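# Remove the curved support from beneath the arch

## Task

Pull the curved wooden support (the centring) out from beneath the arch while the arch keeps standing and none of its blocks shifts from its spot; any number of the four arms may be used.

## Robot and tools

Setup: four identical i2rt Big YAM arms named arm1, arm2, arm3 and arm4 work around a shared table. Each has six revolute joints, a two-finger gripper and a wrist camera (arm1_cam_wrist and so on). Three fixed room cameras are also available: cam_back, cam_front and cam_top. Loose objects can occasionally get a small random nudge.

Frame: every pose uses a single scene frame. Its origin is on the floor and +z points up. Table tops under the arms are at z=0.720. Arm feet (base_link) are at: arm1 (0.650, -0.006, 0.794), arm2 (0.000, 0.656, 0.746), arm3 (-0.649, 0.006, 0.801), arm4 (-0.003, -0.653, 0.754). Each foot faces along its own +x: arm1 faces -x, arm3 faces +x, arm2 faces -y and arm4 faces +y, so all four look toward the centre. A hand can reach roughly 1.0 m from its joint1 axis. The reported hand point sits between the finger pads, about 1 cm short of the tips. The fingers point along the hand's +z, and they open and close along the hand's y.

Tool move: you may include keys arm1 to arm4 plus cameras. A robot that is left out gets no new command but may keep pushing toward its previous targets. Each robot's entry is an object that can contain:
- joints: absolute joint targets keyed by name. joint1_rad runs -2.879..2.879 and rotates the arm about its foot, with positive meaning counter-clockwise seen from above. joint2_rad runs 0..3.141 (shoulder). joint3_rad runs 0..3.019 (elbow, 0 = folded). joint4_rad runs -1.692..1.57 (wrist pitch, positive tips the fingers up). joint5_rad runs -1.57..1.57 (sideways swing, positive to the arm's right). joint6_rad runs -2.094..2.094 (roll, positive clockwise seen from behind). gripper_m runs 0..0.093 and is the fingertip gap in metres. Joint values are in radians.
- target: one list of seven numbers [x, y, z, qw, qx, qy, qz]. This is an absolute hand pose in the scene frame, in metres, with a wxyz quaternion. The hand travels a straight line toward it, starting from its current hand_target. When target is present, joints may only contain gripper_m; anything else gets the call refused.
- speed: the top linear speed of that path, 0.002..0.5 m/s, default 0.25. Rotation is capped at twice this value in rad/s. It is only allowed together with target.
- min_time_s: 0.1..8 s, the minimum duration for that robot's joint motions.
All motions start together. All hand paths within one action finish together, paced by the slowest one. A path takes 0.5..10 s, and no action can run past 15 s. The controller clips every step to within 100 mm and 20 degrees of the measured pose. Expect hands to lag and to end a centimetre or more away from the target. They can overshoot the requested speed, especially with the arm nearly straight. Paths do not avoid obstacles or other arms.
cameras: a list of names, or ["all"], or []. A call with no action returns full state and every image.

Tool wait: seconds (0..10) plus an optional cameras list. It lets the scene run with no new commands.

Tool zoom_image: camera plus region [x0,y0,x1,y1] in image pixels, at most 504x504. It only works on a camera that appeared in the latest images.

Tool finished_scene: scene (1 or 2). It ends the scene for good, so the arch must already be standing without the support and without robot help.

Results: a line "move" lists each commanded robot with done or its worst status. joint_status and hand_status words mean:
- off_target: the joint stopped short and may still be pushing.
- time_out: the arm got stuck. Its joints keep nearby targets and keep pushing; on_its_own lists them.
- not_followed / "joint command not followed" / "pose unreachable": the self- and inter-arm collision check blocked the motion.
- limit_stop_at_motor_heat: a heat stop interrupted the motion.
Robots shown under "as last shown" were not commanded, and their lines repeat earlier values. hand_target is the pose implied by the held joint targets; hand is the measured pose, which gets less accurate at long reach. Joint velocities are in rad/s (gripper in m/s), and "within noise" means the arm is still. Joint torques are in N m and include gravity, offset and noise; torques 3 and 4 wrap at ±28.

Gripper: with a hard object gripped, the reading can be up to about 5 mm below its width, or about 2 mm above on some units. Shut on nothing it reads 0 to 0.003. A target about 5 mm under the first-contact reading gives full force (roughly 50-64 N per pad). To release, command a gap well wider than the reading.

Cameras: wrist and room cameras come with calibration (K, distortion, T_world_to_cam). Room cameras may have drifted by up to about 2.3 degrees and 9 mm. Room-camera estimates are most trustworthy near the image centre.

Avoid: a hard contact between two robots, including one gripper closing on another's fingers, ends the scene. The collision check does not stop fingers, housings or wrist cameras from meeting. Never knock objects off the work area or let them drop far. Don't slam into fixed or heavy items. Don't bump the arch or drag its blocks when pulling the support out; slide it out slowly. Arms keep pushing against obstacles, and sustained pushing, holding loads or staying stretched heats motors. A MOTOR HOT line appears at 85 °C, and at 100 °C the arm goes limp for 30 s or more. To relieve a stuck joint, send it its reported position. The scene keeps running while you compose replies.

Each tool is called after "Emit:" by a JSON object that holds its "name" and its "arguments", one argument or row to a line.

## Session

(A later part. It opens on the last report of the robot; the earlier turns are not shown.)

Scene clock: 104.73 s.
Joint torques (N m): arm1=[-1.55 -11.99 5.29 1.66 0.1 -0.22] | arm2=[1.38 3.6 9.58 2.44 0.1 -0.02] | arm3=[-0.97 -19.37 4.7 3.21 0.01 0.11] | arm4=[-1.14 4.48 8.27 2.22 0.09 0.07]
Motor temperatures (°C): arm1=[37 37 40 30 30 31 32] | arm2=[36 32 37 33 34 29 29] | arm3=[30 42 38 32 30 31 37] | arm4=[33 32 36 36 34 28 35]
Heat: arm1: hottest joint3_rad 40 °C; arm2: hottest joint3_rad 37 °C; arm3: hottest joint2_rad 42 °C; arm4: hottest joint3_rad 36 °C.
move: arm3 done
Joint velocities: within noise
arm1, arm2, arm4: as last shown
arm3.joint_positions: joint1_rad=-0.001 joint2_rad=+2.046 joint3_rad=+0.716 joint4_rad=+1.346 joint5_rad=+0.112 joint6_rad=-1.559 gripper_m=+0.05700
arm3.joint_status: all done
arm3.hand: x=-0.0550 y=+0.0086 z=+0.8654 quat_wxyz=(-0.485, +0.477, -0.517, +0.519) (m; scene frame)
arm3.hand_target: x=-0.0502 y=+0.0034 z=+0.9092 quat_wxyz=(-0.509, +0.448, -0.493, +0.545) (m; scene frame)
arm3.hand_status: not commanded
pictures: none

Emit:
{"name": "move", "arguments": {
  "arm3": {"joints": {"joint4_rad": 1.400, "joint1_rad": 0.012}, "min_time_s": 0.5}
}}

Emit:
{"name": "move", "arguments": {
  "arm3": {"joints": {"joint1_rad": 0.0135, "joint2_rad": 1.9865, "joint3_rad": 0.696, "joint4_rad": 1.420}, "min_time_s": 0.8},
  "cameras": ["cam_back", "cam_top"]
}}

Emit:
{"name": "zoom_image", "arguments": {
  "camera": "cam_back",
  "region": [230, 190, 420, 300]
}}

Scene clock: 106.30 s.
Joint torques (N m): arm1=[-1.44 -12.04 5.26 1.7 0.11 -0.21] | arm2=[1.2 3.78 9.46 2.43 0.1 -0.02] | arm3=[-0.03 -19.37 4.67 3.37 0.02 0.12] | arm4=[-1.38 4.54 8.34 2.39 0.05 0.11]
Motor temperatures (°C): arm1=[37 37 40 30 30 31 32] | arm2=[36 32 37 33 34 29 29] | arm3=[30 42 38 32 30 31 37] | arm4=[33 32 36 36 33 28 35]
Heat: arm1: hottest joint3_rad 40 °C; arm2: hottest joint3_rad 37 °C; arm3: hottest joint2_rad 42 °C; arm4: hottest joint3_rad 36 °C.
move: arm3 done
Joint velocities: within noise
arm1, arm2, arm4: as last shown
arm3.joint_positions: joint1_rad=+0.001 joint2_rad=+2.046 joint3_rad=+0.716 joint4_rad=+1.351 joint5_rad=+0.112 joint6_rad=-1.559 gripper_m=+0.05700
arm3.joint_status: all done
arm3.hand: x=-0.0550 y=+0.0100 z=+0.8665 quat_wxyz=(-0.487, +0.477, -0.516, +0.519) (m; scene frame)
arm3.hand_target: x=-0.0506 y=+0.0172 z=+0.9115 quat_wxyz=(-0.517, +0.451, -0.485, +0.541) (m; scene frame)
arm3.hand_status: not commanded
pictures: none

Scene clock: 107.43 s.
Joint torques (N m): arm1=[-1.44 -12.04 5.26 1.69 0.1 -0.21] | arm2=[1.14 3.78 9.47 2.5 0.11 -0.02] | arm3=[0.44 -19.02 4.51 3.4 0.02 0.13] | arm4=[-1.03 4.31 8.25 2.29 0.06 0.06]
Motor temperatures (°C): arm1=[37 37 40 30 30 31 32] | arm2=[36 32 37 33 34 29 29] | arm3=[30 42 38 32 30 31 37] | arm4=[33 32 36 36 33 28 35]
Heat: arm1: hottest joint3_rad 40 °C; arm2: hottest joint3_rad 37 °C; arm3: hottest joint2_rad 42 °C; arm4: hottest joint3_rad 36 °C.
move: arm3 done
Joint velocities: within noise
arm1, arm2, arm4: as last shown
arm3.joint_positions: joint1_rad=+0.003 joint2_rad=+2.039 joint3_rad=+0.687 joint4_rad=+1.372 joint5_rad=+0.112 joint6_rad=-1.559 gripper_m=+0.05700
arm3.joint_status: all done
arm3.hand: x=-0.0650 y=+0.0105 z=+0.8661 quat_wxyz=(-0.487, +0.477, -0.516, +0.519) (m; scene frame)
arm3.hand_target: x=-0.0606 y=+0.0176 z=+0.9107 quat_wxyz=(-0.518, +0.452, -0.485, +0.541) (m; scene frame)
arm3.hand_status: not commanded
pictures: cam_back, cam_top

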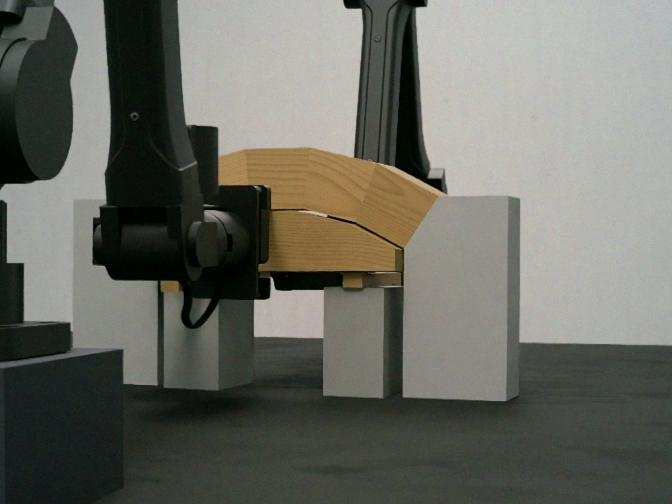

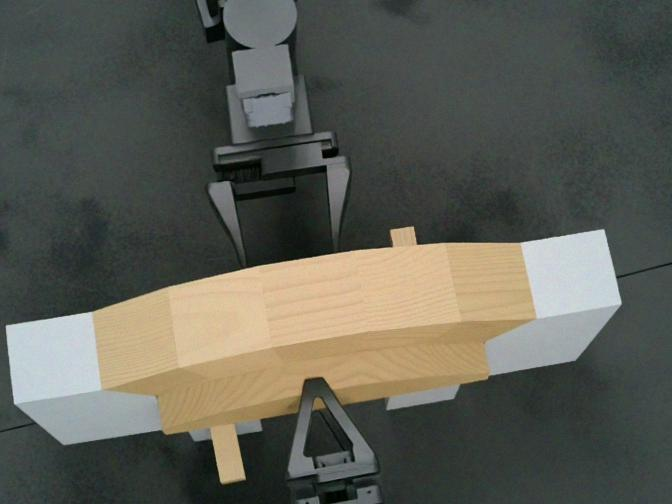

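Scaled by 2.653 from the camera's 672x504 image, which has a finer 960x720 frame.

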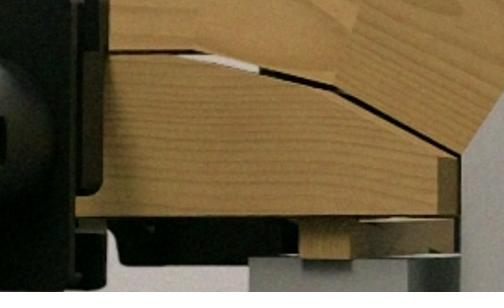

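Emit:
{"name": "move", "arguments": {
  "arm3": {"joints": {"joint1_rad": 0.0175, "joint2_rad": 1.974, "joint3_rad": 0.6396, "joint4_rad": 1.460}, "min_time_s": 1.2},
  "cameras": ["cam_back", "cam_top"]
}}

Emit:
{"name": "zoom_image", "arguments": {
  "camera": "cam_back",
  "region": [230, 190, 420, 300]
}}

Scene clock: 109.87 s.
Joint torques (N m): arm1=[-1.61 -11.99 5.27 1.69 0.1 -0.22] | arm2=[1.03 3.78 9.54 2.47 0.11 -0.01] | arm3=[0.56 -18.2 4.01 3.4 0.01 0.13] | arm4=[-1.14 4.84 8.46 2.25 0.04 0.09]
Motor temperatures (°C): arm1=[37 37 40 30 30 31 32] | arm2=[36 32 37 33 34 29 29] | arm3=[30 42 38 32 30 31 37] | arm4=[33 32 36 36 33 28 35]
Heat: arm1: hottest joint3_rad 40 °C; arm2: hottest joint3_rad 37 °C; arm3: hottest joint2_rad 42 °C; arm4: hottest joint3_rad 36 °C.
move: arm3 done
Joint velocities: within noise
arm1.joint_positions: joint1_rad=+0.063 joint2_rad=+2.029 joint3_rad=+0.751 joint4_rad=+1.246 joint5_rad=+0.153 joint6_rad=+0.020 gripper_m=+0.07011
arm1.joint_status: not commanded
arm1.hand: x=+0.0437 y=-0.0026 z=+0.8629 quat_wxyz=(-0.038, +0.715, -0.044, -0.696) (m; scene frame)
arm1.hand_target: x=+0.0351 y=+0.0058 z=+0.8513 quat_wxyz=(-0.048, +0.721, -0.045, -0.690) (m; scene frame)
arm1.hand_status: not commanded
arm2, arm4: as last shown
arm3.joint_positions: joint1_rad=+0.007 joint2_rad=+2.025 joint3_rad=+0.632 joint4_rad=+1.412 joint5_rad=+0.112 joint6_rad=-1.559 gripper_m=+0.05700
arm3.joint_status: all done
arm3.hand: x=-0.0848 y=+0.0120 z=+0.8661 quat_wxyz=(-0.488, +0.479, -0.515, +0.518) (m; scene frame)
arm3.hand_target: x=-0.0806 y=+0.0189 z=+0.9081 quat_wxyz=(-0.518, +0.454, -0.485, +0.539) (m; scene frame)
arm3.hand_status: not commanded
pictures: cam_back, cam_top

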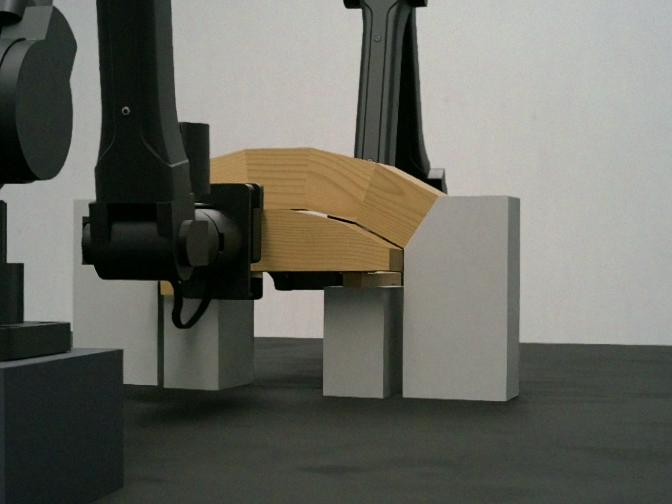

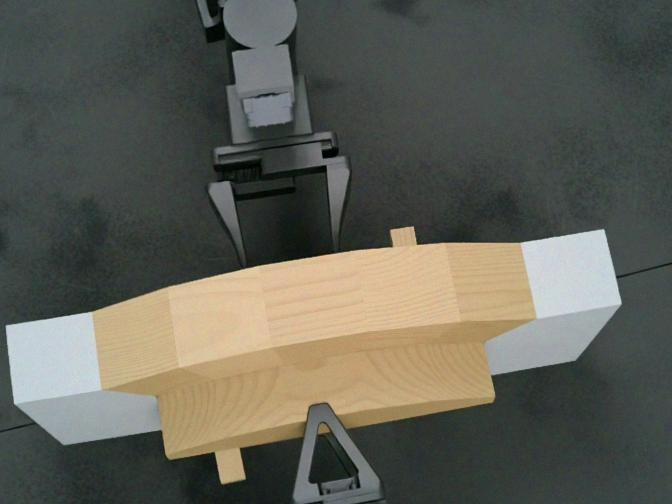

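Scaled by 2.653 from the camera's 672x504 image, which has a finer 960x720 frame.

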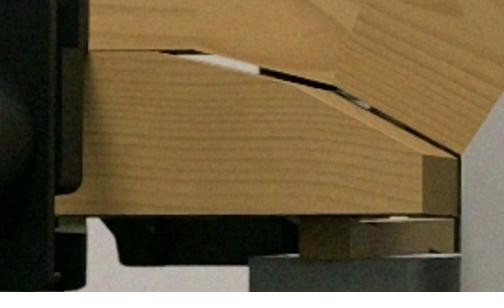

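Emit:
{"name": "move", "arguments": {
  "arm3": {"joints": {"joint1_rad": 0.0220, "joint2_rad": 1.9710, "joint3_rad": 0.5735, "joint4_rad": 1.524}, "min_time_s": 1.2},
  "cameras": ["cam_back", "cam_top"]
}}

Emit:
{"name": "zoom_image", "arguments": {
  "camera": "cam_back",
  "region": [150, 150, 420, 310]
}}

Scene clock: 112.07 s.
Joint torques (N m): arm1=[-1.55 -12.1 5.24 1.66 0.11 -0.22] | arm2=[0.97 3.72 9.48 2.45 0.11 -0.03] | arm3=[0.56 -17.32 3.32 3.36 0.01 0.12] | arm4=[-1.55 4.66 8.21 2.37 0.11 0.06]
Motor temperatures (°C): arm1=[37 37 40 30 30 31 32] | arm2=[36 32 37 33 34 29 29] | arm3=[30 43 38 32 30 31 37] | arm4=[33 32 36 36 33 28 35]
Heat: arm1: hottest joint3_rad 40 °C; arm2: hottest joint3_rad 37 °C; arm3: hottest joint2_rad 43 °C; arm4: hottest joint3_rad 36 °C.
move: arm3 done
Joint velocities: within noise
arm1, arm2, arm4: as last shown
arm3.joint_positions: joint1_rad=+0.012 joint2_rad=+2.019 joint3_rad=+0.567 joint4_rad=+1.476 joint5_rad=+0.112 joint6_rad=-1.559 gripper_m=+0.05700
arm3.joint_status: all done
arm3.hand: x=-0.1089 y=+0.0135 z=+0.8660 quat_wxyz=(-0.490, +0.478, -0.512, +0.518) (m; scene frame)
arm3.hand_target: x=-0.1053 y=+0.0199 z=+0.9044 quat_wxyz=(-0.519, +0.455, -0.484, +0.538) (m; scene frame)
arm3.hand_status: not commanded
pictures: cam_back, cam_top

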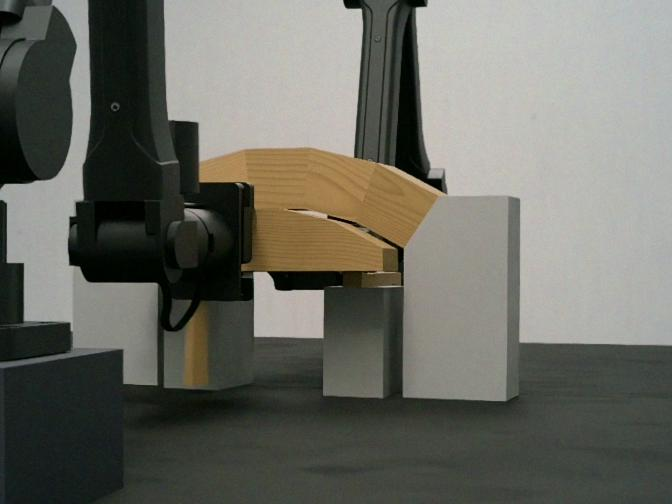

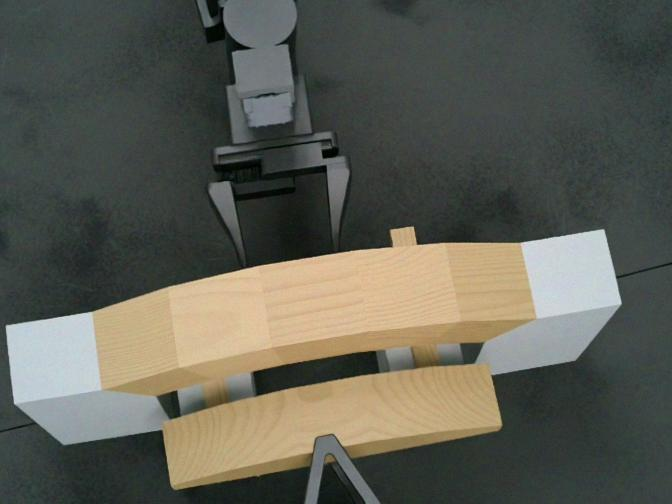

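Scaled by 1.867 from the camera's 672x504 image, which has a finer 960x720 frame.

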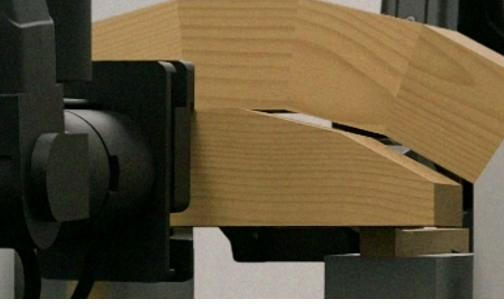

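Emit:
{"name": "zoom_image", "arguments": {
  "camera": "cam_back",
  "region": [150, 260, 280, 400]
}}

Emit:
{"name": "zoom_image", "arguments": {
  "camera": "cam_top",
  "region": [150, 350, 300, 500]
}}

Emit:
{"name": "move", "arguments": {
  "cameras": ["arm3_cam_wrist", "cam_front", "cam_back", "cam_top", "arm1_cam_wrist"]
}}

Scaled by 3.600 from the camera's 672x504 image, which has a finer 960x720 frame.

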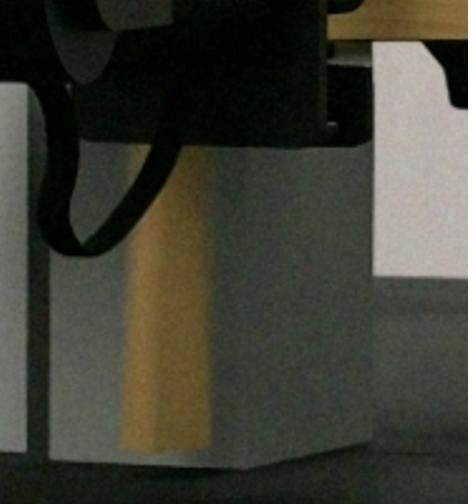

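Scaled by 3.360 from the camera's 672x504 image, which has a finer 960x720 frame.

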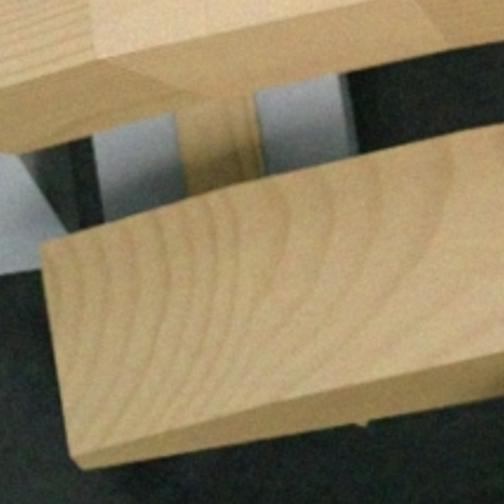

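Scene clock: 112.43 s.
Joint torques (N m): arm1=[-1.49 -11.99 5.2 1.68 0.1 -0.21] | arm2=[1.14 3.78 9.48 2.45 0.09 -0.01] | arm3=[0.5 -17.26 3.3 3.36 0 0.13] | arm4=[-0.97 4.42 8.28 2.25 0.09 0.08]
Motor temperatures (°C): arm1=[37 37 40 30 30 31 32] | arm2=[36 32 37 33 34 29 29] | arm3=[30 42 38 32 30 31 37] | arm4=[33 32 36 36 33 28 35]
Heat: arm1: hottest joint3_rad 40 °C; arm2: hottest joint3_rad 37 °C; arm3: hottest joint2_rad 42 °C; arm4: hottest joint3_rad 36 °C.
Joint velocities: within noise
arm1.joint_positions: joint1_rad=+0.063 joint2_rad=+2.029 joint3_rad=+0.751 joint4_rad=+1.246 joint5_rad=+0.153 joint6_rad=+0.020 gripper_m=+0.07011
arm1.joint_status: not commanded
arm1.hand: x=+0.0437 y=-0.0026 z=+0.8629 quat_wxyz=(-0.038, +0.715, -0.044, -0.696) (m; scene frame)
arm1.hand_target: x=+0.0351 y=+0.0058 z=+0.8513 quat_wxyz=(-0.048, +0.721, -0.045, -0.690) (m; scene frame)
arm1.hand_status: not commanded
arm2.joint_positions: joint1_rad=-0.491 joint2_rad=+0.571 joint3_rad=+1.396 joint4_rad=-1.145 joint5_rad=+0.158 joint6_rad=+0.378 gripper_m=+0.09396
arm2.joint_status: not commanded
arm2.hand: x=-0.1424 y=+0.4717 z=+1.3418 quat_wxyz=(-0.330, -0.780, -0.216, +0.486) (m; scene frame)
arm2.hand_target: x=-0.1404 y=+0.4751 z=+1.3501 quat_wxyz=(-0.336, -0.774, -0.213, +0.492) (m; scene frame)
arm2.hand_status: not commanded
arm3.joint_positions: joint1_rad=+0.012 joint2_rad=+2.019 joint3_rad=+0.567 joint4_rad=+1.476 joint5_rad=+0.112 joint6_rad=-1.559 gripper_m=+0.05700
arm3.joint_status: all done
arm3.hand: x=-0.1089 y=+0.0135 z=+0.8660 quat_wxyz=(-0.490, +0.478, -0.512, +0.518) (m; scene frame)
arm3.hand_target: x=-0.1053 y=+0.0199 z=+0.9044 quat_wxyz=(-0.519, +0.455, -0.484, +0.538) (m; scene frame)
arm3.hand_status: not commanded
arm4.joint_positions: joint1_rad=-0.377 joint2_rad=+0.615 joint3_rad=+1.493 joint4_rad=-1.274 joint5_rad=+0.157 joint6_rad=-0.616 gripper_m=+0.09396
arm4.joint_status: not commanded
arm4.hand: x=+0.0978 y=-0.4603 z=+1.3602 quat_wxyz=(-0.554, +0.623, -0.545, -0.090) (m; scene frame)
arm4.hand_target: x=+0.0963 y=-0.4637 z=+1.3683 quat_wxyz=(-0.562, +0.618, -0.542, -0.093) (m; scene frame)
arm4.hand_status: not commanded
pictures: arm1_cam_wrist, arm3_cam_wrist, cam_back, cam_front, cam_top
camera_calibration:
arm1_cam_wrist: T_world_to_cam=[[0.129354, 0.991582, -0.00580235, 0.000775821], [0.597077, -0.0825591, -0.797924, 0.665366], [-0.791686, 0.0997502, -0.60273, 0.682753], [0, 0, 0, 1]] pos_world=[0.143151, -0.013942, 0.942432]
arm3_cam_wrist: T_world_to_cam=[[-0.00402882, -0.0116505, 0.999924, -0.865298], [-0.656884, -0.753905, -0.0114307, -0.0495741], [0.75398, -0.656881, -0.00461568, 0.222807], [0, 0, 0, 1]] pos_world=[-0.204043, 0.0989023, 0.865694]

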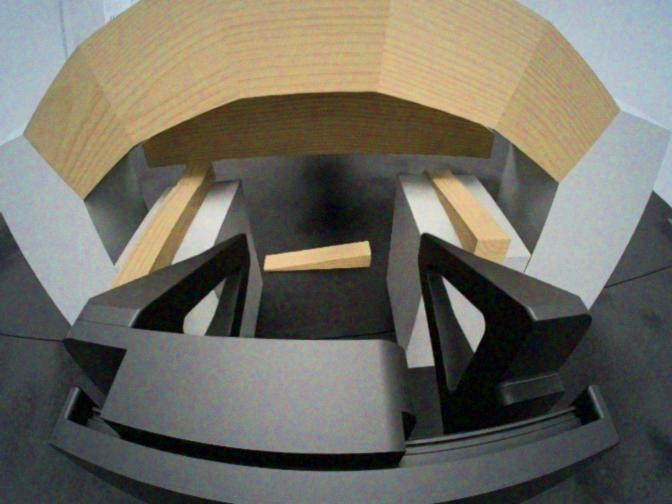

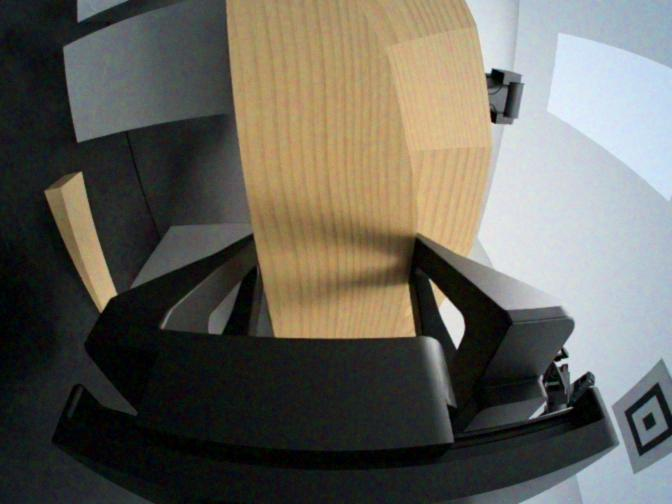

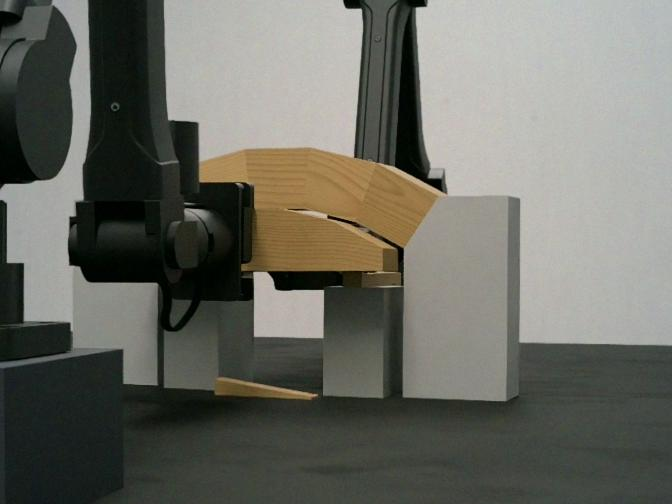

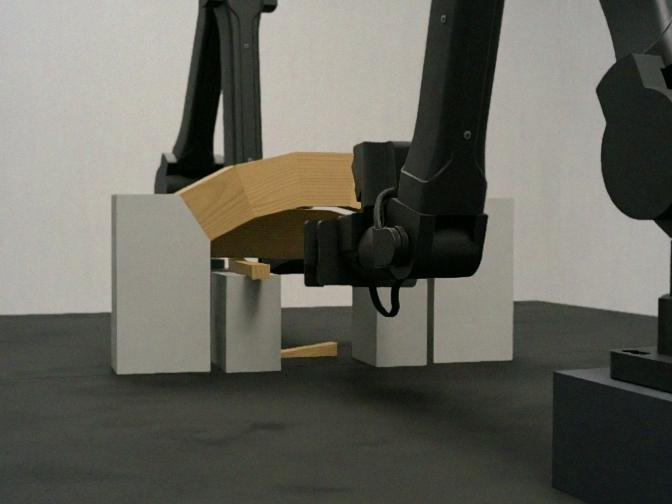

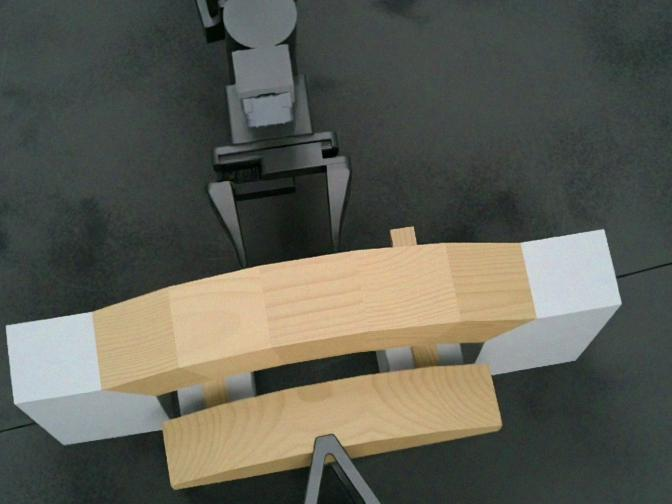

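Emit:
{"name": "move", "arguments": {
  "arm3": {"joints": {"joint1_rad": 0.0250, "joint2_rad": 1.817, "joint3_rad": 0.3955, "joint4_rad": 1.548}, "min_time_s": 1.8},
  "cameras": ["cam_back", "cam_top"]
}}

Scene clock: 116.13 s.
Joint torques (N m): arm1=[-1.55 -12.1 5.24 1.69 0.1 -0.21] | arm2=[0.97 3.9 9.55 2.47 0.09 -0.02] | arm3=[0.56 -14.15 3.18 3.44 0.01 0.13] | arm4=[-1.44 4.48 8.27 2.24 0.05 0.09]
Motor temperatures (°C): arm1=[37 37 40 30 30 31 32] | arm2=[36 32 37 33 34 29 29] | arm3=[30 42 38 32 30 30 37] | arm4=[33 32 36 36 33 28 35]
Heat: arm1: hottest joint3_rad 40 °C; arm2: hottest joint3_rad 37 °C; arm3: hottest joint2_rad 42 °C; arm4: hottest joint3_rad 36 °C.
move: arm3 done
Joint velocities: within noise
arm1, arm2, arm4: as last shown
arm3.joint_positions: joint1_rad=+0.014 joint2_rad=+1.861 joint3_rad=+0.389 joint4_rad=+1.499 joint5_rad=+0.112 joint6_rad=-1.559 gripper_m=+0.05700
arm3.joint_status: all done
arm3.hand: x=-0.1682 y=+0.0120 z=+0.8979 quat_wxyz=(-0.492, +0.478, -0.511, +0.518) (m; scene frame)
arm3.hand_target: x=-0.1659 y=+0.0178 z=+0.9317 quat_wxyz=(-0.520, +0.456, -0.483, +0.537) (m; scene frame)
arm3.hand_status: not commanded
pictures: cam_back, cam_top

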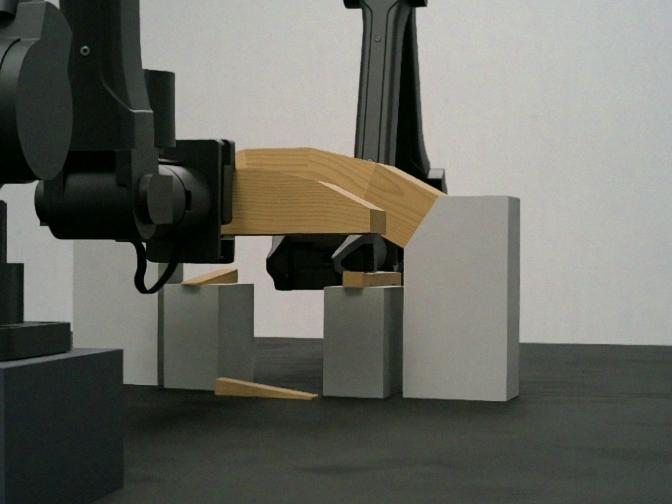

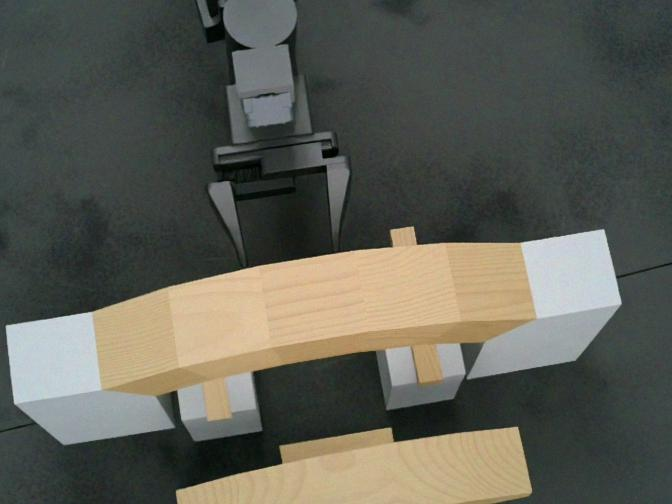

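Emit:
{"name": "move", "arguments": {
  "arm3": {"target": [-0.235, 0.018, 0.95, -0.267, 0.627, -0.676, 0.281], "speed": 0.2}
}}

Emit:
{"name": "move", "arguments": {
  "arm3": {"target": [-0.30, 0.015, 0.88, 0.0, 0.6778, -0.7353, 0.0], "speed": 0.2},
  "cameras": ["cam_back", "cam_top", "arm3_cam_wrist"]
}}

Scene clock: 119.70 s.
Joint torques (N m): arm1=[-1.49 -11.99 5.27 1.7 0.1 -0.21] | arm2=[1.26 4.01 9.51 2.52 0.1 -0.02] | arm3=[0.26 -8.35 17.01 0.95 0.05 0.23] | arm4=[-0.85 4.89 8.24 2.3 0.04 0.07]
Motor temperatures (°C): arm1=[37 37 40 30 30 31 32] | arm2=[36 32 37 33 34 29 29] | arm3=[30 42 39 32 30 30 38] | arm4=[33 32 36 35 33 28 35]
Heat: arm1: hottest joint3_rad 40 °C; arm2: hottest joint3_rad 37 °C; arm3: hottest joint2_rad 42 °C; arm4: hottest joint3_rad 36 °C.
move: arm3 off_target
Joint velocities: within noise
arm1, arm2, arm4: as last shown
arm3.joint_positions: joint1_rad=+0.022 joint2_rad=+1.070 joint3_rad=+0.504 joint4_rad=-0.324 joint5_rad=+0.087 joint6_rad=-1.474 gripper_m=+0.05700
arm3.joint_status: not commanded
arm3.hand: x=-0.2705 y=+0.0136 z=+0.8963 quat_wxyz=(-0.222, +0.645, -0.688, +0.248) (m; scene frame)
arm3.hand_target: x=-0.2391 y=+0.0178 z=+0.9506 quat_wxyz=(-0.267, +0.627, -0.676, +0.281) (m; scene frame)
arm3.hand_status: off_target (0.065 m and 6.9 deg from the pose sent, 0.085 m and 45.6 deg at the start)
pictures: none

Scene clock: 122.43 s.
Joint torques (N m): arm1=[-1.55 -11.93 5.26 1.72 0.1 -0.21] | arm2=[0.97 3.84 9.48 2.44 0.11 -0.03] | arm3=[-1.03 -8.59 14.16 -0.87 -0.09 0.07] | arm4=[-0.73 4.66 8.23 2.29 0.05 0.08]
Motor temperatures (°C): arm1=[37 37 40 30 29 31 32] | arm2=[36 32 37 33 34 29 29] | arm3=[30 42 40 32 30 30 38] | arm4=[33 32 36 35 33 28 35]
Heat: arm1: hottest joint3_rad 40 °C; arm2: hottest joint3_rad 37 °C; arm3: hottest joint2_rad 42 °C; arm4: hottest joint3_rad 36 °C.
move: arm3 off_target
Joint velocities: within noise
arm1, arm2, arm4: as last shown
arm3.joint_positions: joint1_rad=-0.005 joint2_rad=+1.363 joint3_rad=+0.794 joint4_rad=-1.044 joint5_rad=-0.003 joint6_rad=-1.465 gripper_m=+0.05700
arm3.joint_status: not commanded
arm3.hand: x=-0.3277 y=+0.0171 z=+0.8600 quat_wxyz=(+0.020, +0.681, -0.732, -0.015) (m; scene frame)
arm3.hand_target: x=-0.3013 y=+0.0148 z=+0.8803 quat_wxyz=(+0.000, +0.678, -0.735, +0.000) (m; scene frame)
arm3.hand_status: off_target (0.034 m and 2.9 deg from the pose sent, 0.034 m and 38.9 deg at the start)
pictures: arm3_cam_wrist, cam_back, cam_top
camera_calibration:
arm3_cam_wrist: T_world_to_cam=[[0.994985, -0.0770429, -0.0637877, 0.383127], [-0.0216061, -0.788229, 0.615003, -0.520606], [-0.0976609, -0.610541, -0.78594, 0.782139], [0, 0, 0, 1]] pos_world=[-0.31607, 0.0966883, 0.959328]

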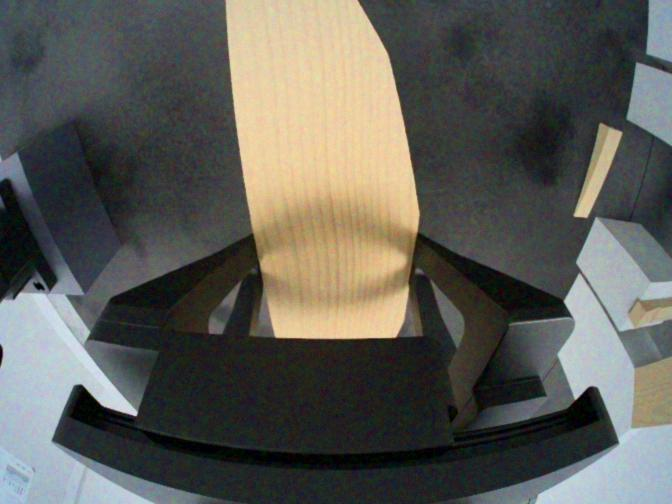

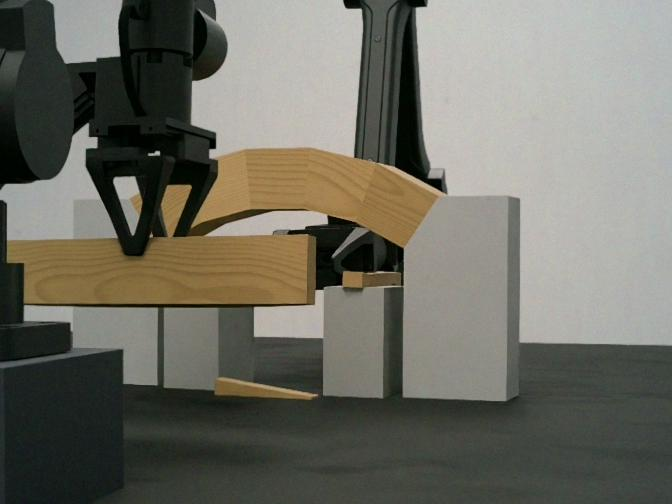

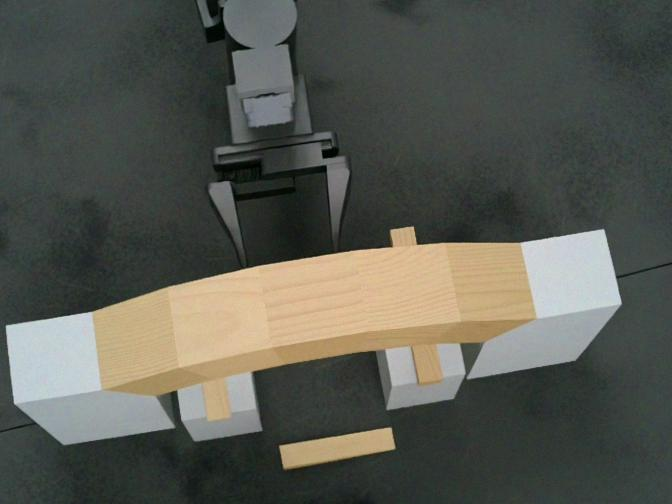

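Emit:
{"name": "move", "arguments": {
  "arm3": {"target": [-0.3013, 0.0148, 0.815, 0.0, 0.6778, -0.7353, 0.0], "speed": 0.1},
  "cameras": ["cam_back"]
}}

Emit:
{"name": "zoom_image", "arguments": {
  "camera": "cam_back",
  "region": [0, 200, 350, 450]
}}

Scene clock: 124.10 s.
Joint torques (N m): arm1=[-1.44 -11.99 5.26 1.69 0.09 -0.22] | arm2=[1.26 3.84 9.47 2.48 0.11 0] | arm3=[-0.97 -9.76 8.43 0.21 -0.1 0.08] | arm4=[-0.85 4.48 8.27 2.28 0.07 0.07]
Motor temperatures (°C): arm1=[37 37 40 30 29 31 32] | arm2=[36 32 37 33 34 29 29] | arm3=[30 42 40 32 30 30 38] | arm4=[33 32 36 35 33 28 35]
Heat: arm1: hottest joint3_rad 40 °C; arm2: hottest joint3_rad 37 °C; arm3: hottest joint2_rad 42 °C; arm4: hottest joint3_rad 36 °C.
move: arm3 done
Joint velocities: within noise
arm1, arm2, arm4: as last shown
arm3.joint_positions: joint1_rad=-0.005 joint2_rad=+1.482 joint3_rad=+0.762 joint4_rad=-0.864 joint5_rad=-0.004 joint6_rad=-1.465 gripper_m=+0.05700
arm3.joint_status: not commanded
arm3.hand: x=-0.3098 y=+0.0174 z=+0.8121 quat_wxyz=(+0.009, +0.681, -0.732, -0.006) (m; scene frame)
arm3.hand_target: x=-0.3014 y=+0.0147 z=+0.8151 quat_wxyz=(+0.000, +0.678, -0.735, +0.000) (m; scene frame)
arm3.hand_status: done (0.009 m and 1.4 deg from the pose sent, 0.052 m and 2.9 deg at the start)
pictures: cam_back

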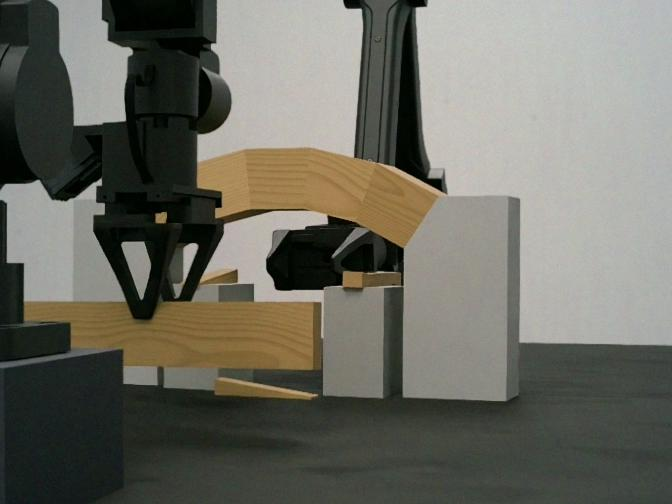

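Scaled by 1.440 from the camera's 672x504 image, which has a finer 960x720 frame.

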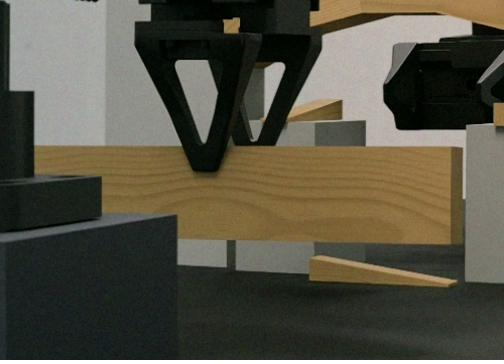

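Emit:
{"name": "move", "arguments": {
  "arm3": {"target": [-0.3013, 0.0148, 0.785, 0.0, 0.6778, -0.7353, 0.0], "speed": 0.08}
}}

Emit:
{"name": "move", "arguments": {
  "arm3": {"target": [-0.3013, 0.0148, 0.778, 0.0, 0.6778, -0.7353, 0.0], "speed": 0.03},
  "cameras": ["cam_back"]
}}

Emit:
{"name": "zoom_image", "arguments": {
  "camera": "cam_back",
  "region": [0, 250, 350, 500]
}}

Scene clock: 125.50 s.
Joint torques (N m): arm1=[-1.61 -12.04 5.26 1.7 0.1 -0.22] | arm2=[1.14 3.78 9.55 2.47 0.09 -0.03] | arm3=[-0.85 -9.99 7.58 0.23 -0.09 0.08] | arm4=[-1.26 4.54 8.14 2.3 0.06 0.05]
Motor temperatures (°C): arm1=[37 37 40 30 29 31 32] | arm2=[36 32 37 33 34 29 29] | arm3=[30 42 40 32 30 30 38] | arm4=[33 32 36 35 33 28 35]
Heat: arm1: hottest joint3_rad 40 °C; arm2: hottest joint3_rad 37 °C; arm3: hottest joint2_rad 42 °C; arm4: hottest joint3_rad 36 °C.
move: arm3 done
Joint velocities: within noise
arm1, arm2, arm4: as last shown
arm3.joint_positions: joint1_rad=-0.005 joint2_rad=+1.548 joint3_rad=+0.735 joint4_rad=-0.768 joint5_rad=-0.004 joint6_rad=-1.465 gripper_m=+0.05700
arm3.joint_status: not commanded
arm3.hand: x=-0.3086 y=+0.0173 z=+0.7836 quat_wxyz=(+0.008, +0.681, -0.732, -0.005) (m; scene frame)
arm3.hand_target: x=-0.3013 y=+0.0147 z=+0.7852 quat_wxyz=(+0.000, +0.678, -0.735, +0.000) (m; scene frame)
arm3.hand_status: done (0.008 m and 1.2 deg from the pose sent, 0.029 m and 1.4 deg at the start)
pictures: none

Scene clock: 126.47 s.
Joint torques (N m): arm1=[-1.55 -11.99 5.26 1.66 0.1 -0.21] | arm2=[1.2 3.72 9.46 2.43 0.08 -0.02] | arm3=[-0.97 -9.93 6.99 0.31 -0.08 0.09] | arm4=[-1.03 4.07 8.24 2.4 0.06 0.09]
Motor temperatures (°C): arm1=[37 37 40 30 29 31 32] | arm2=[36 32 37 33 34 29 29] | arm3=[30 42 40 32 30 30 38] | arm4=[33 32 36 35 33 28 35]
Heat: arm1: hottest joint3_rad 40 °C; arm2: hottest joint3_rad 37 °C; arm3: hottest joint2_rad 42 °C; arm4: hottest joint3_rad 36 °C.
move: arm3 done
Joint velocities: within noise
arm1, arm2, arm4: as last shown
arm3.joint_positions: joint1_rad=-0.005 joint2_rad=+1.562 joint3_rad=+0.735 joint4_rad=-0.745 joint5_rad=-0.004 joint6_rad=-1.465 gripper_m=+0.05700
arm3.joint_status: not commanded
arm3.hand: x=-0.3051 y=+0.0174 z=+0.7790 quat_wxyz=(+0.004, +0.681, -0.732, -0.002) (m; scene frame)
arm3.hand_target: x=-0.3013 y=+0.0147 z=+0.7781 quat_wxyz=(+0.000, +0.678, -0.735, +0.000) (m; scene frame)
arm3.hand_status: done (0.005 m and 0.8 deg from the pose sent, 0.010 m and 1.2 deg at the start)
pictures: cam_back

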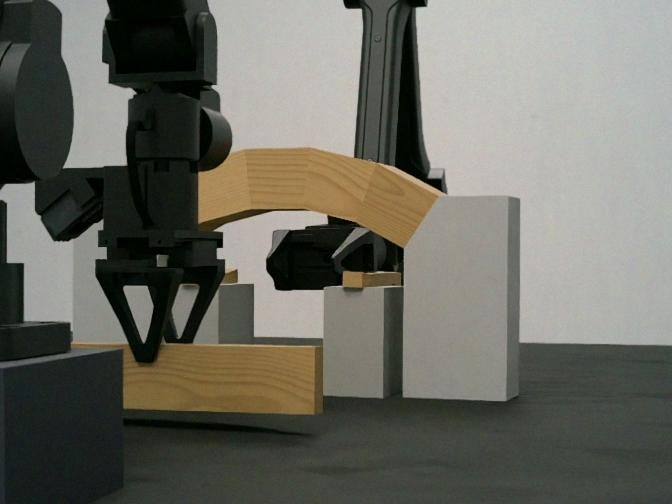

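Scaled by 1.440 from the camera's 672x504 image, which has a finer 960x720 frame.

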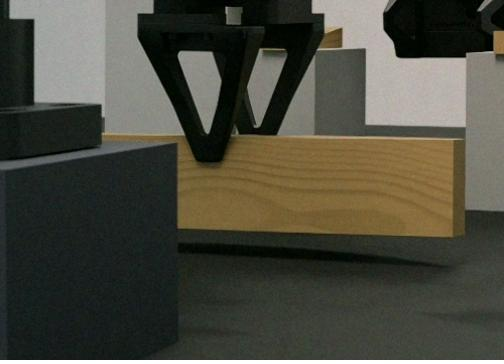

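Emit:
{"name": "move", "arguments": {
  "arm3": {"target": [-0.3013, 0.0148, 0.770, 0.0, 0.6778, -0.7353, 0.0], "speed": 0.02}
}}

Emit:
{"name": "move", "arguments": {
  "arm3": {"target": [-0.3013, 0.0148, 0.766, 0.0, 0.6778, -0.7353, 0.0], "speed": 0.02},
  "cameras": ["cam_back"]
}}

Emit:
{"name": "zoom_image", "arguments": {
  "camera": "cam_back",
  "region": [0, 250, 350, 500]
}}

Scene clock: 127.67 s.
Joint torques (N m): arm1=[-1.49 -11.99 5.26 1.69 0.1 -0.22] | arm2=[1.03 3.78 9.47 2.45 0.1 -0.02] | arm3=[-1.03 -9.93 6.98 0.18 -0.09 0.09] | arm4=[-0.67 4.89 8.2 2.35 0.05 0.1]
Motor temperatures (°C): arm1=[37 37 40 30 29 31 32] | arm2=[36 32 37 32 33 29 29] | arm3=[30 42 40 32 30 30 38] | arm4=[33 32 36 35 33 28 35]
Heat: arm1: hottest joint3_rad 40 °C; arm2: hottest joint3_rad 37 °C; arm3: hottest joint2_rad 42 °C; arm4: hottest joint3_rad 36 °C.
move: arm3 done
Joint velocities: within noise
arm1, arm2, arm4: as last shown
arm3.joint_positions: joint1_rad=-0.005 joint2_rad=+1.582 joint3_rad=+0.725 joint4_rad=-0.719 joint5_rad=-0.004 joint6_rad=-1.465 gripper_m=+0.05700
arm3.joint_status: not commanded
arm3.hand: x=-0.3066 y=+0.0173 z=+0.7704 quat_wxyz=(+0.005, +0.681, -0.732, -0.003) (m; scene frame)
arm3.hand_target: x=-0.3014 y=+0.0147 z=+0.7701 quat_wxyz=(+0.000, +0.678, -0.735, +0.000) (m; scene frame)
arm3.hand_status: done (0.006 m and 0.9 deg from the pose sent, 0.010 m and 0.8 deg at the start)
pictures: none

Scene clock: 128.63 s.
Joint torques (N m): arm1=[-1.49 -12.04 5.27 1.69 0.1 -0.22] | arm2=[1.2 3.9 9.46 2.51 0.1 -0.01] | arm3=[-0.97 -9.93 6.65 0.35 -0.06 0.09] | arm4=[-0.91 4.84 8.24 2.24 0.05 0.08]
Motor temperatures (°C): arm1=[37 37 40 30 29 31 32] | arm2=[36 32 37 32 33 29 29] | arm3=[30 42 40 32 30 30 38] | arm4=[33 32 36 35 33 28 35]
Heat: arm1: hottest joint3_rad 40 °C; arm2: hottest joint3_rad 37 °C; arm3: hottest joint2_rad 42 °C; arm4: hottest joint3_rad 36 °C.
move: arm3 done
Joint velocities: within noise
arm1.joint_positions: joint1_rad=+0.063 joint2_rad=+2.029 joint3_rad=+0.751 joint4_rad=+1.246 joint5_rad=+0.153 joint6_rad=+0.020 gripper_m=+0.07011
arm1.joint_status: not commanded
arm1.hand: x=+0.0437 y=-0.0026 z=+0.8629 quat_wxyz=(-0.038, +0.715, -0.044, -0.696) (m; scene frame)
arm1.hand_target: x=+0.0351 y=+0.0058 z=+0.8513 quat_wxyz=(-0.048, +0.721, -0.045, -0.690) (m; scene frame)
arm1.hand_status: not commanded
arm2.joint_positions: joint1_rad=-0.491 joint2_rad=+0.571 joint3_rad=+1.396 joint4_rad=-1.145 joint5_rad=+0.158 joint6_rad=+0.378 gripper_m=+0.09396
arm2.joint_status: not commanded
arm2.hand: x=-0.1424 y=+0.4717 z=+1.3418 quat_wxyz=(-0.330, -0.780, -0.216, +0.486) (m; scene frame)
arm2.hand_target: x=-0.1404 y=+0.4751 z=+1.3501 quat_wxyz=(-0.336, -0.774, -0.213, +0.492) (m; scene frame)
arm2.hand_status: not commanded
arm3.joint_positions: joint1_rad=-0.005 joint2_rad=+1.590 joint3_rad=+0.725 joint4_rad=-0.707 joint5_rad=-0.005 joint6_rad=-1.465 gripper_m=+0.05700
arm3.joint_status: not commanded
arm3.hand: x=-0.3051 y=+0.0174 z=+0.7675 quat_wxyz=(+0.004, +0.681, -0.732, -0.002) (m; scene frame)
arm3.hand_target: x=-0.3015 y=+0.0147 z=+0.7660 quat_wxyz=(+0.000, +0.678, -0.735, +0.000) (m; scene frame)
arm3.hand_status: done (0.005 m and 0.7 deg from the pose sent, 0.007 m and 0.9 deg at the start)
arm4.joint_positions: joint1_rad=-0.377 joint2_rad=+0.615 joint3_rad=+1.493 joint4_rad=-1.274 joint5_rad=+0.157 joint6_rad=-0.616 gripper_m=+0.09396
arm4.joint_status: not commanded
arm4.hand: x=+0.0978 y=-0.4603 z=+1.3602 quat_wxyz=(-0.554, +0.623, -0.545, -0.090) (m; scene frame)
arm4.hand_target: x=+0.0963 y=-0.4637 z=+1.3683 quat_wxyz=(-0.562, +0.618, -0.542, -0.093) (m; scene frame)
arm4.hand_status: not commanded
pictures: cam_back

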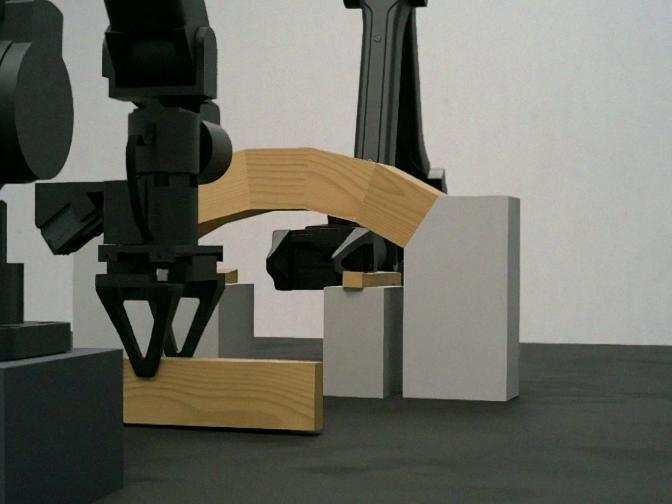

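Scaled by 1.440 from the camera's 672x504 image, which has a finer 960x720 frame.

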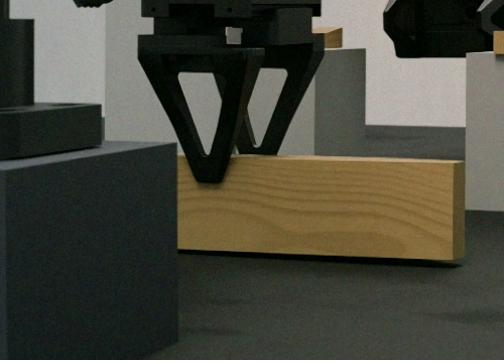

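Emit:
{"name": "move", "arguments": {
  "arm3": {"target": [-0.3013, 0.0148, 0.763, 0.0, 0.6778, -0.7353, 0.0], "speed": 0.02}
}}

Emit:
{"name": "move", "arguments": {
  "arm3": {"target": [-0.3013, 0.0148, 0.760, 0.0, 0.6778, -0.7353, 0.0], "speed": 0.02},
  "cameras": ["cam_back"]
}}

Emit:
{"name": "zoom_image", "arguments": {
  "camera": "cam_back",
  "region": [0, 250, 350, 500]
}}

Scene clock: 129.80 s.
Joint torques (N m): arm1=[-1.55 -12.1 5.26 1.68 0.09 -0.22] | arm2=[1.08 3.78 9.5 2.43 0.09 -0.02] | arm3=[-0.91 -9.47 6.46 0.42 -0.04 0.1] | arm4=[-1.26 4.78 8.12 2.21 0.07 0.07]
Motor temperatures (°C): arm1=[37 37 40 30 29 31 32] | arm2=[36 32 37 32 33 29 29] | arm3=[30 42 40 32 30 30 38] | arm4=[33 32 36 35 33 28 35]
Heat: arm1: hottest joint3_rad 40 °C; arm2: hottest joint3_rad 37 °C; arm3: hottest joint2_rad 42 °C; arm4: hottest joint3_rad 36 °C.
move: arm3 done
Joint velocities: within noise
arm1, arm2, arm4: as last shown
arm3.joint_positions: joint1_rad=-0.005 joint2_rad=+1.592 joint3_rad=+0.725 joint4_rad=-0.700 joint5_rad=-0.005 joint6_rad=-1.465 gripper_m=+0.05700
arm3.joint_status: not commanded
arm3.hand: x=-0.3036 y=+0.0176 z=+0.7670 quat_wxyz=(+0.002, +0.681, -0.732, -0.001) (m; scene frame)
arm3.hand_target: x=-0.3014 y=+0.0148 z=+0.7630 quat_wxyz=(+0.000, +0.678, -0.735, +0.000) (m; scene frame)
arm3.hand_status: done (0.005 m and 0.6 deg from the pose sent, 0.006 m and 0.7 deg at the start)
pictures: none

Scene clock: 130.77 s.
Joint torques (N m): arm1=[-1.55 -12.1 5.24 1.68 0.11 -0.22] | arm2=[1.38 3.96 9.52 2.43 0.09 -0.02] | arm3=[-0.91 -9 6.42 0.62 -0.03 0.1] | arm4=[-1.38 4.54 8.25 2.17 0.08 0.1]
Motor temperatures (°C): arm1=[37 37 40 30 29 31 32] | arm2=[36 32 37 32 33 29 29] | arm3=[30 42 40 32 30 30 38] | arm4=[33 32 36 35 33 28 35]
Heat: arm1: hottest joint3_rad 40 °C; arm2: hottest joint3_rad 37 °C; arm3: hottest joint2_rad 42 °C; arm4: hottest joint3_rad 36 °C.
move: arm3 done
Joint velocities: within noise
arm1, arm2, arm4: as last shown
arm3.joint_positions: joint1_rad=-0.005 joint2_rad=+1.593 joint3_rad=+0.724 joint4_rad=-0.696 joint5_rad=-0.005 joint6_rad=-1.465 gripper_m=+0.05700
arm3.joint_status: not commanded
arm3.hand: x=-0.3034 y=+0.0176 z=+0.7664 quat_wxyz=(+0.001, +0.681, -0.732, +0.000) (m; scene frame)
arm3.hand_target: x=-0.3016 y=+0.0148 z=+0.7601 quat_wxyz=(+0.000, +0.678, -0.735, +0.000) (m; scene frame)
arm3.hand_status: done (0.007 m and 0.5 deg from the pose sent, 0.008 m and 0.6 deg at the start)
pictures: cam_back

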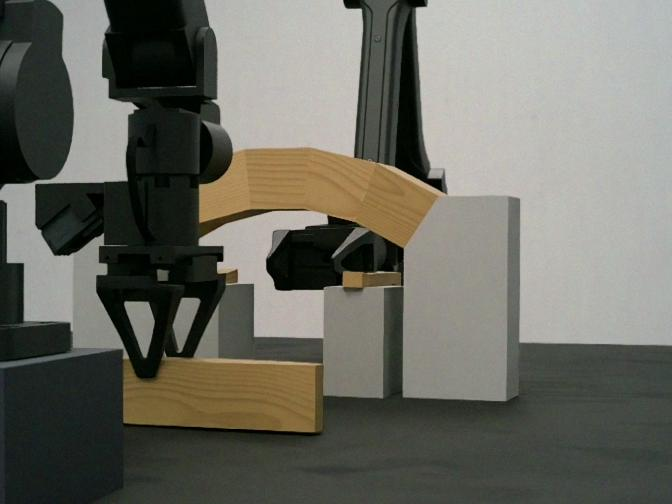

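Scaled by 1.440 from the camera's 672x504 image, which has a finer 960x720 frame.

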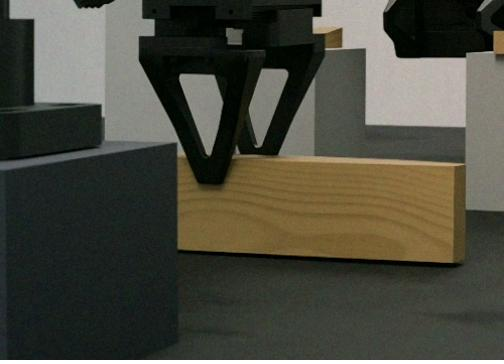

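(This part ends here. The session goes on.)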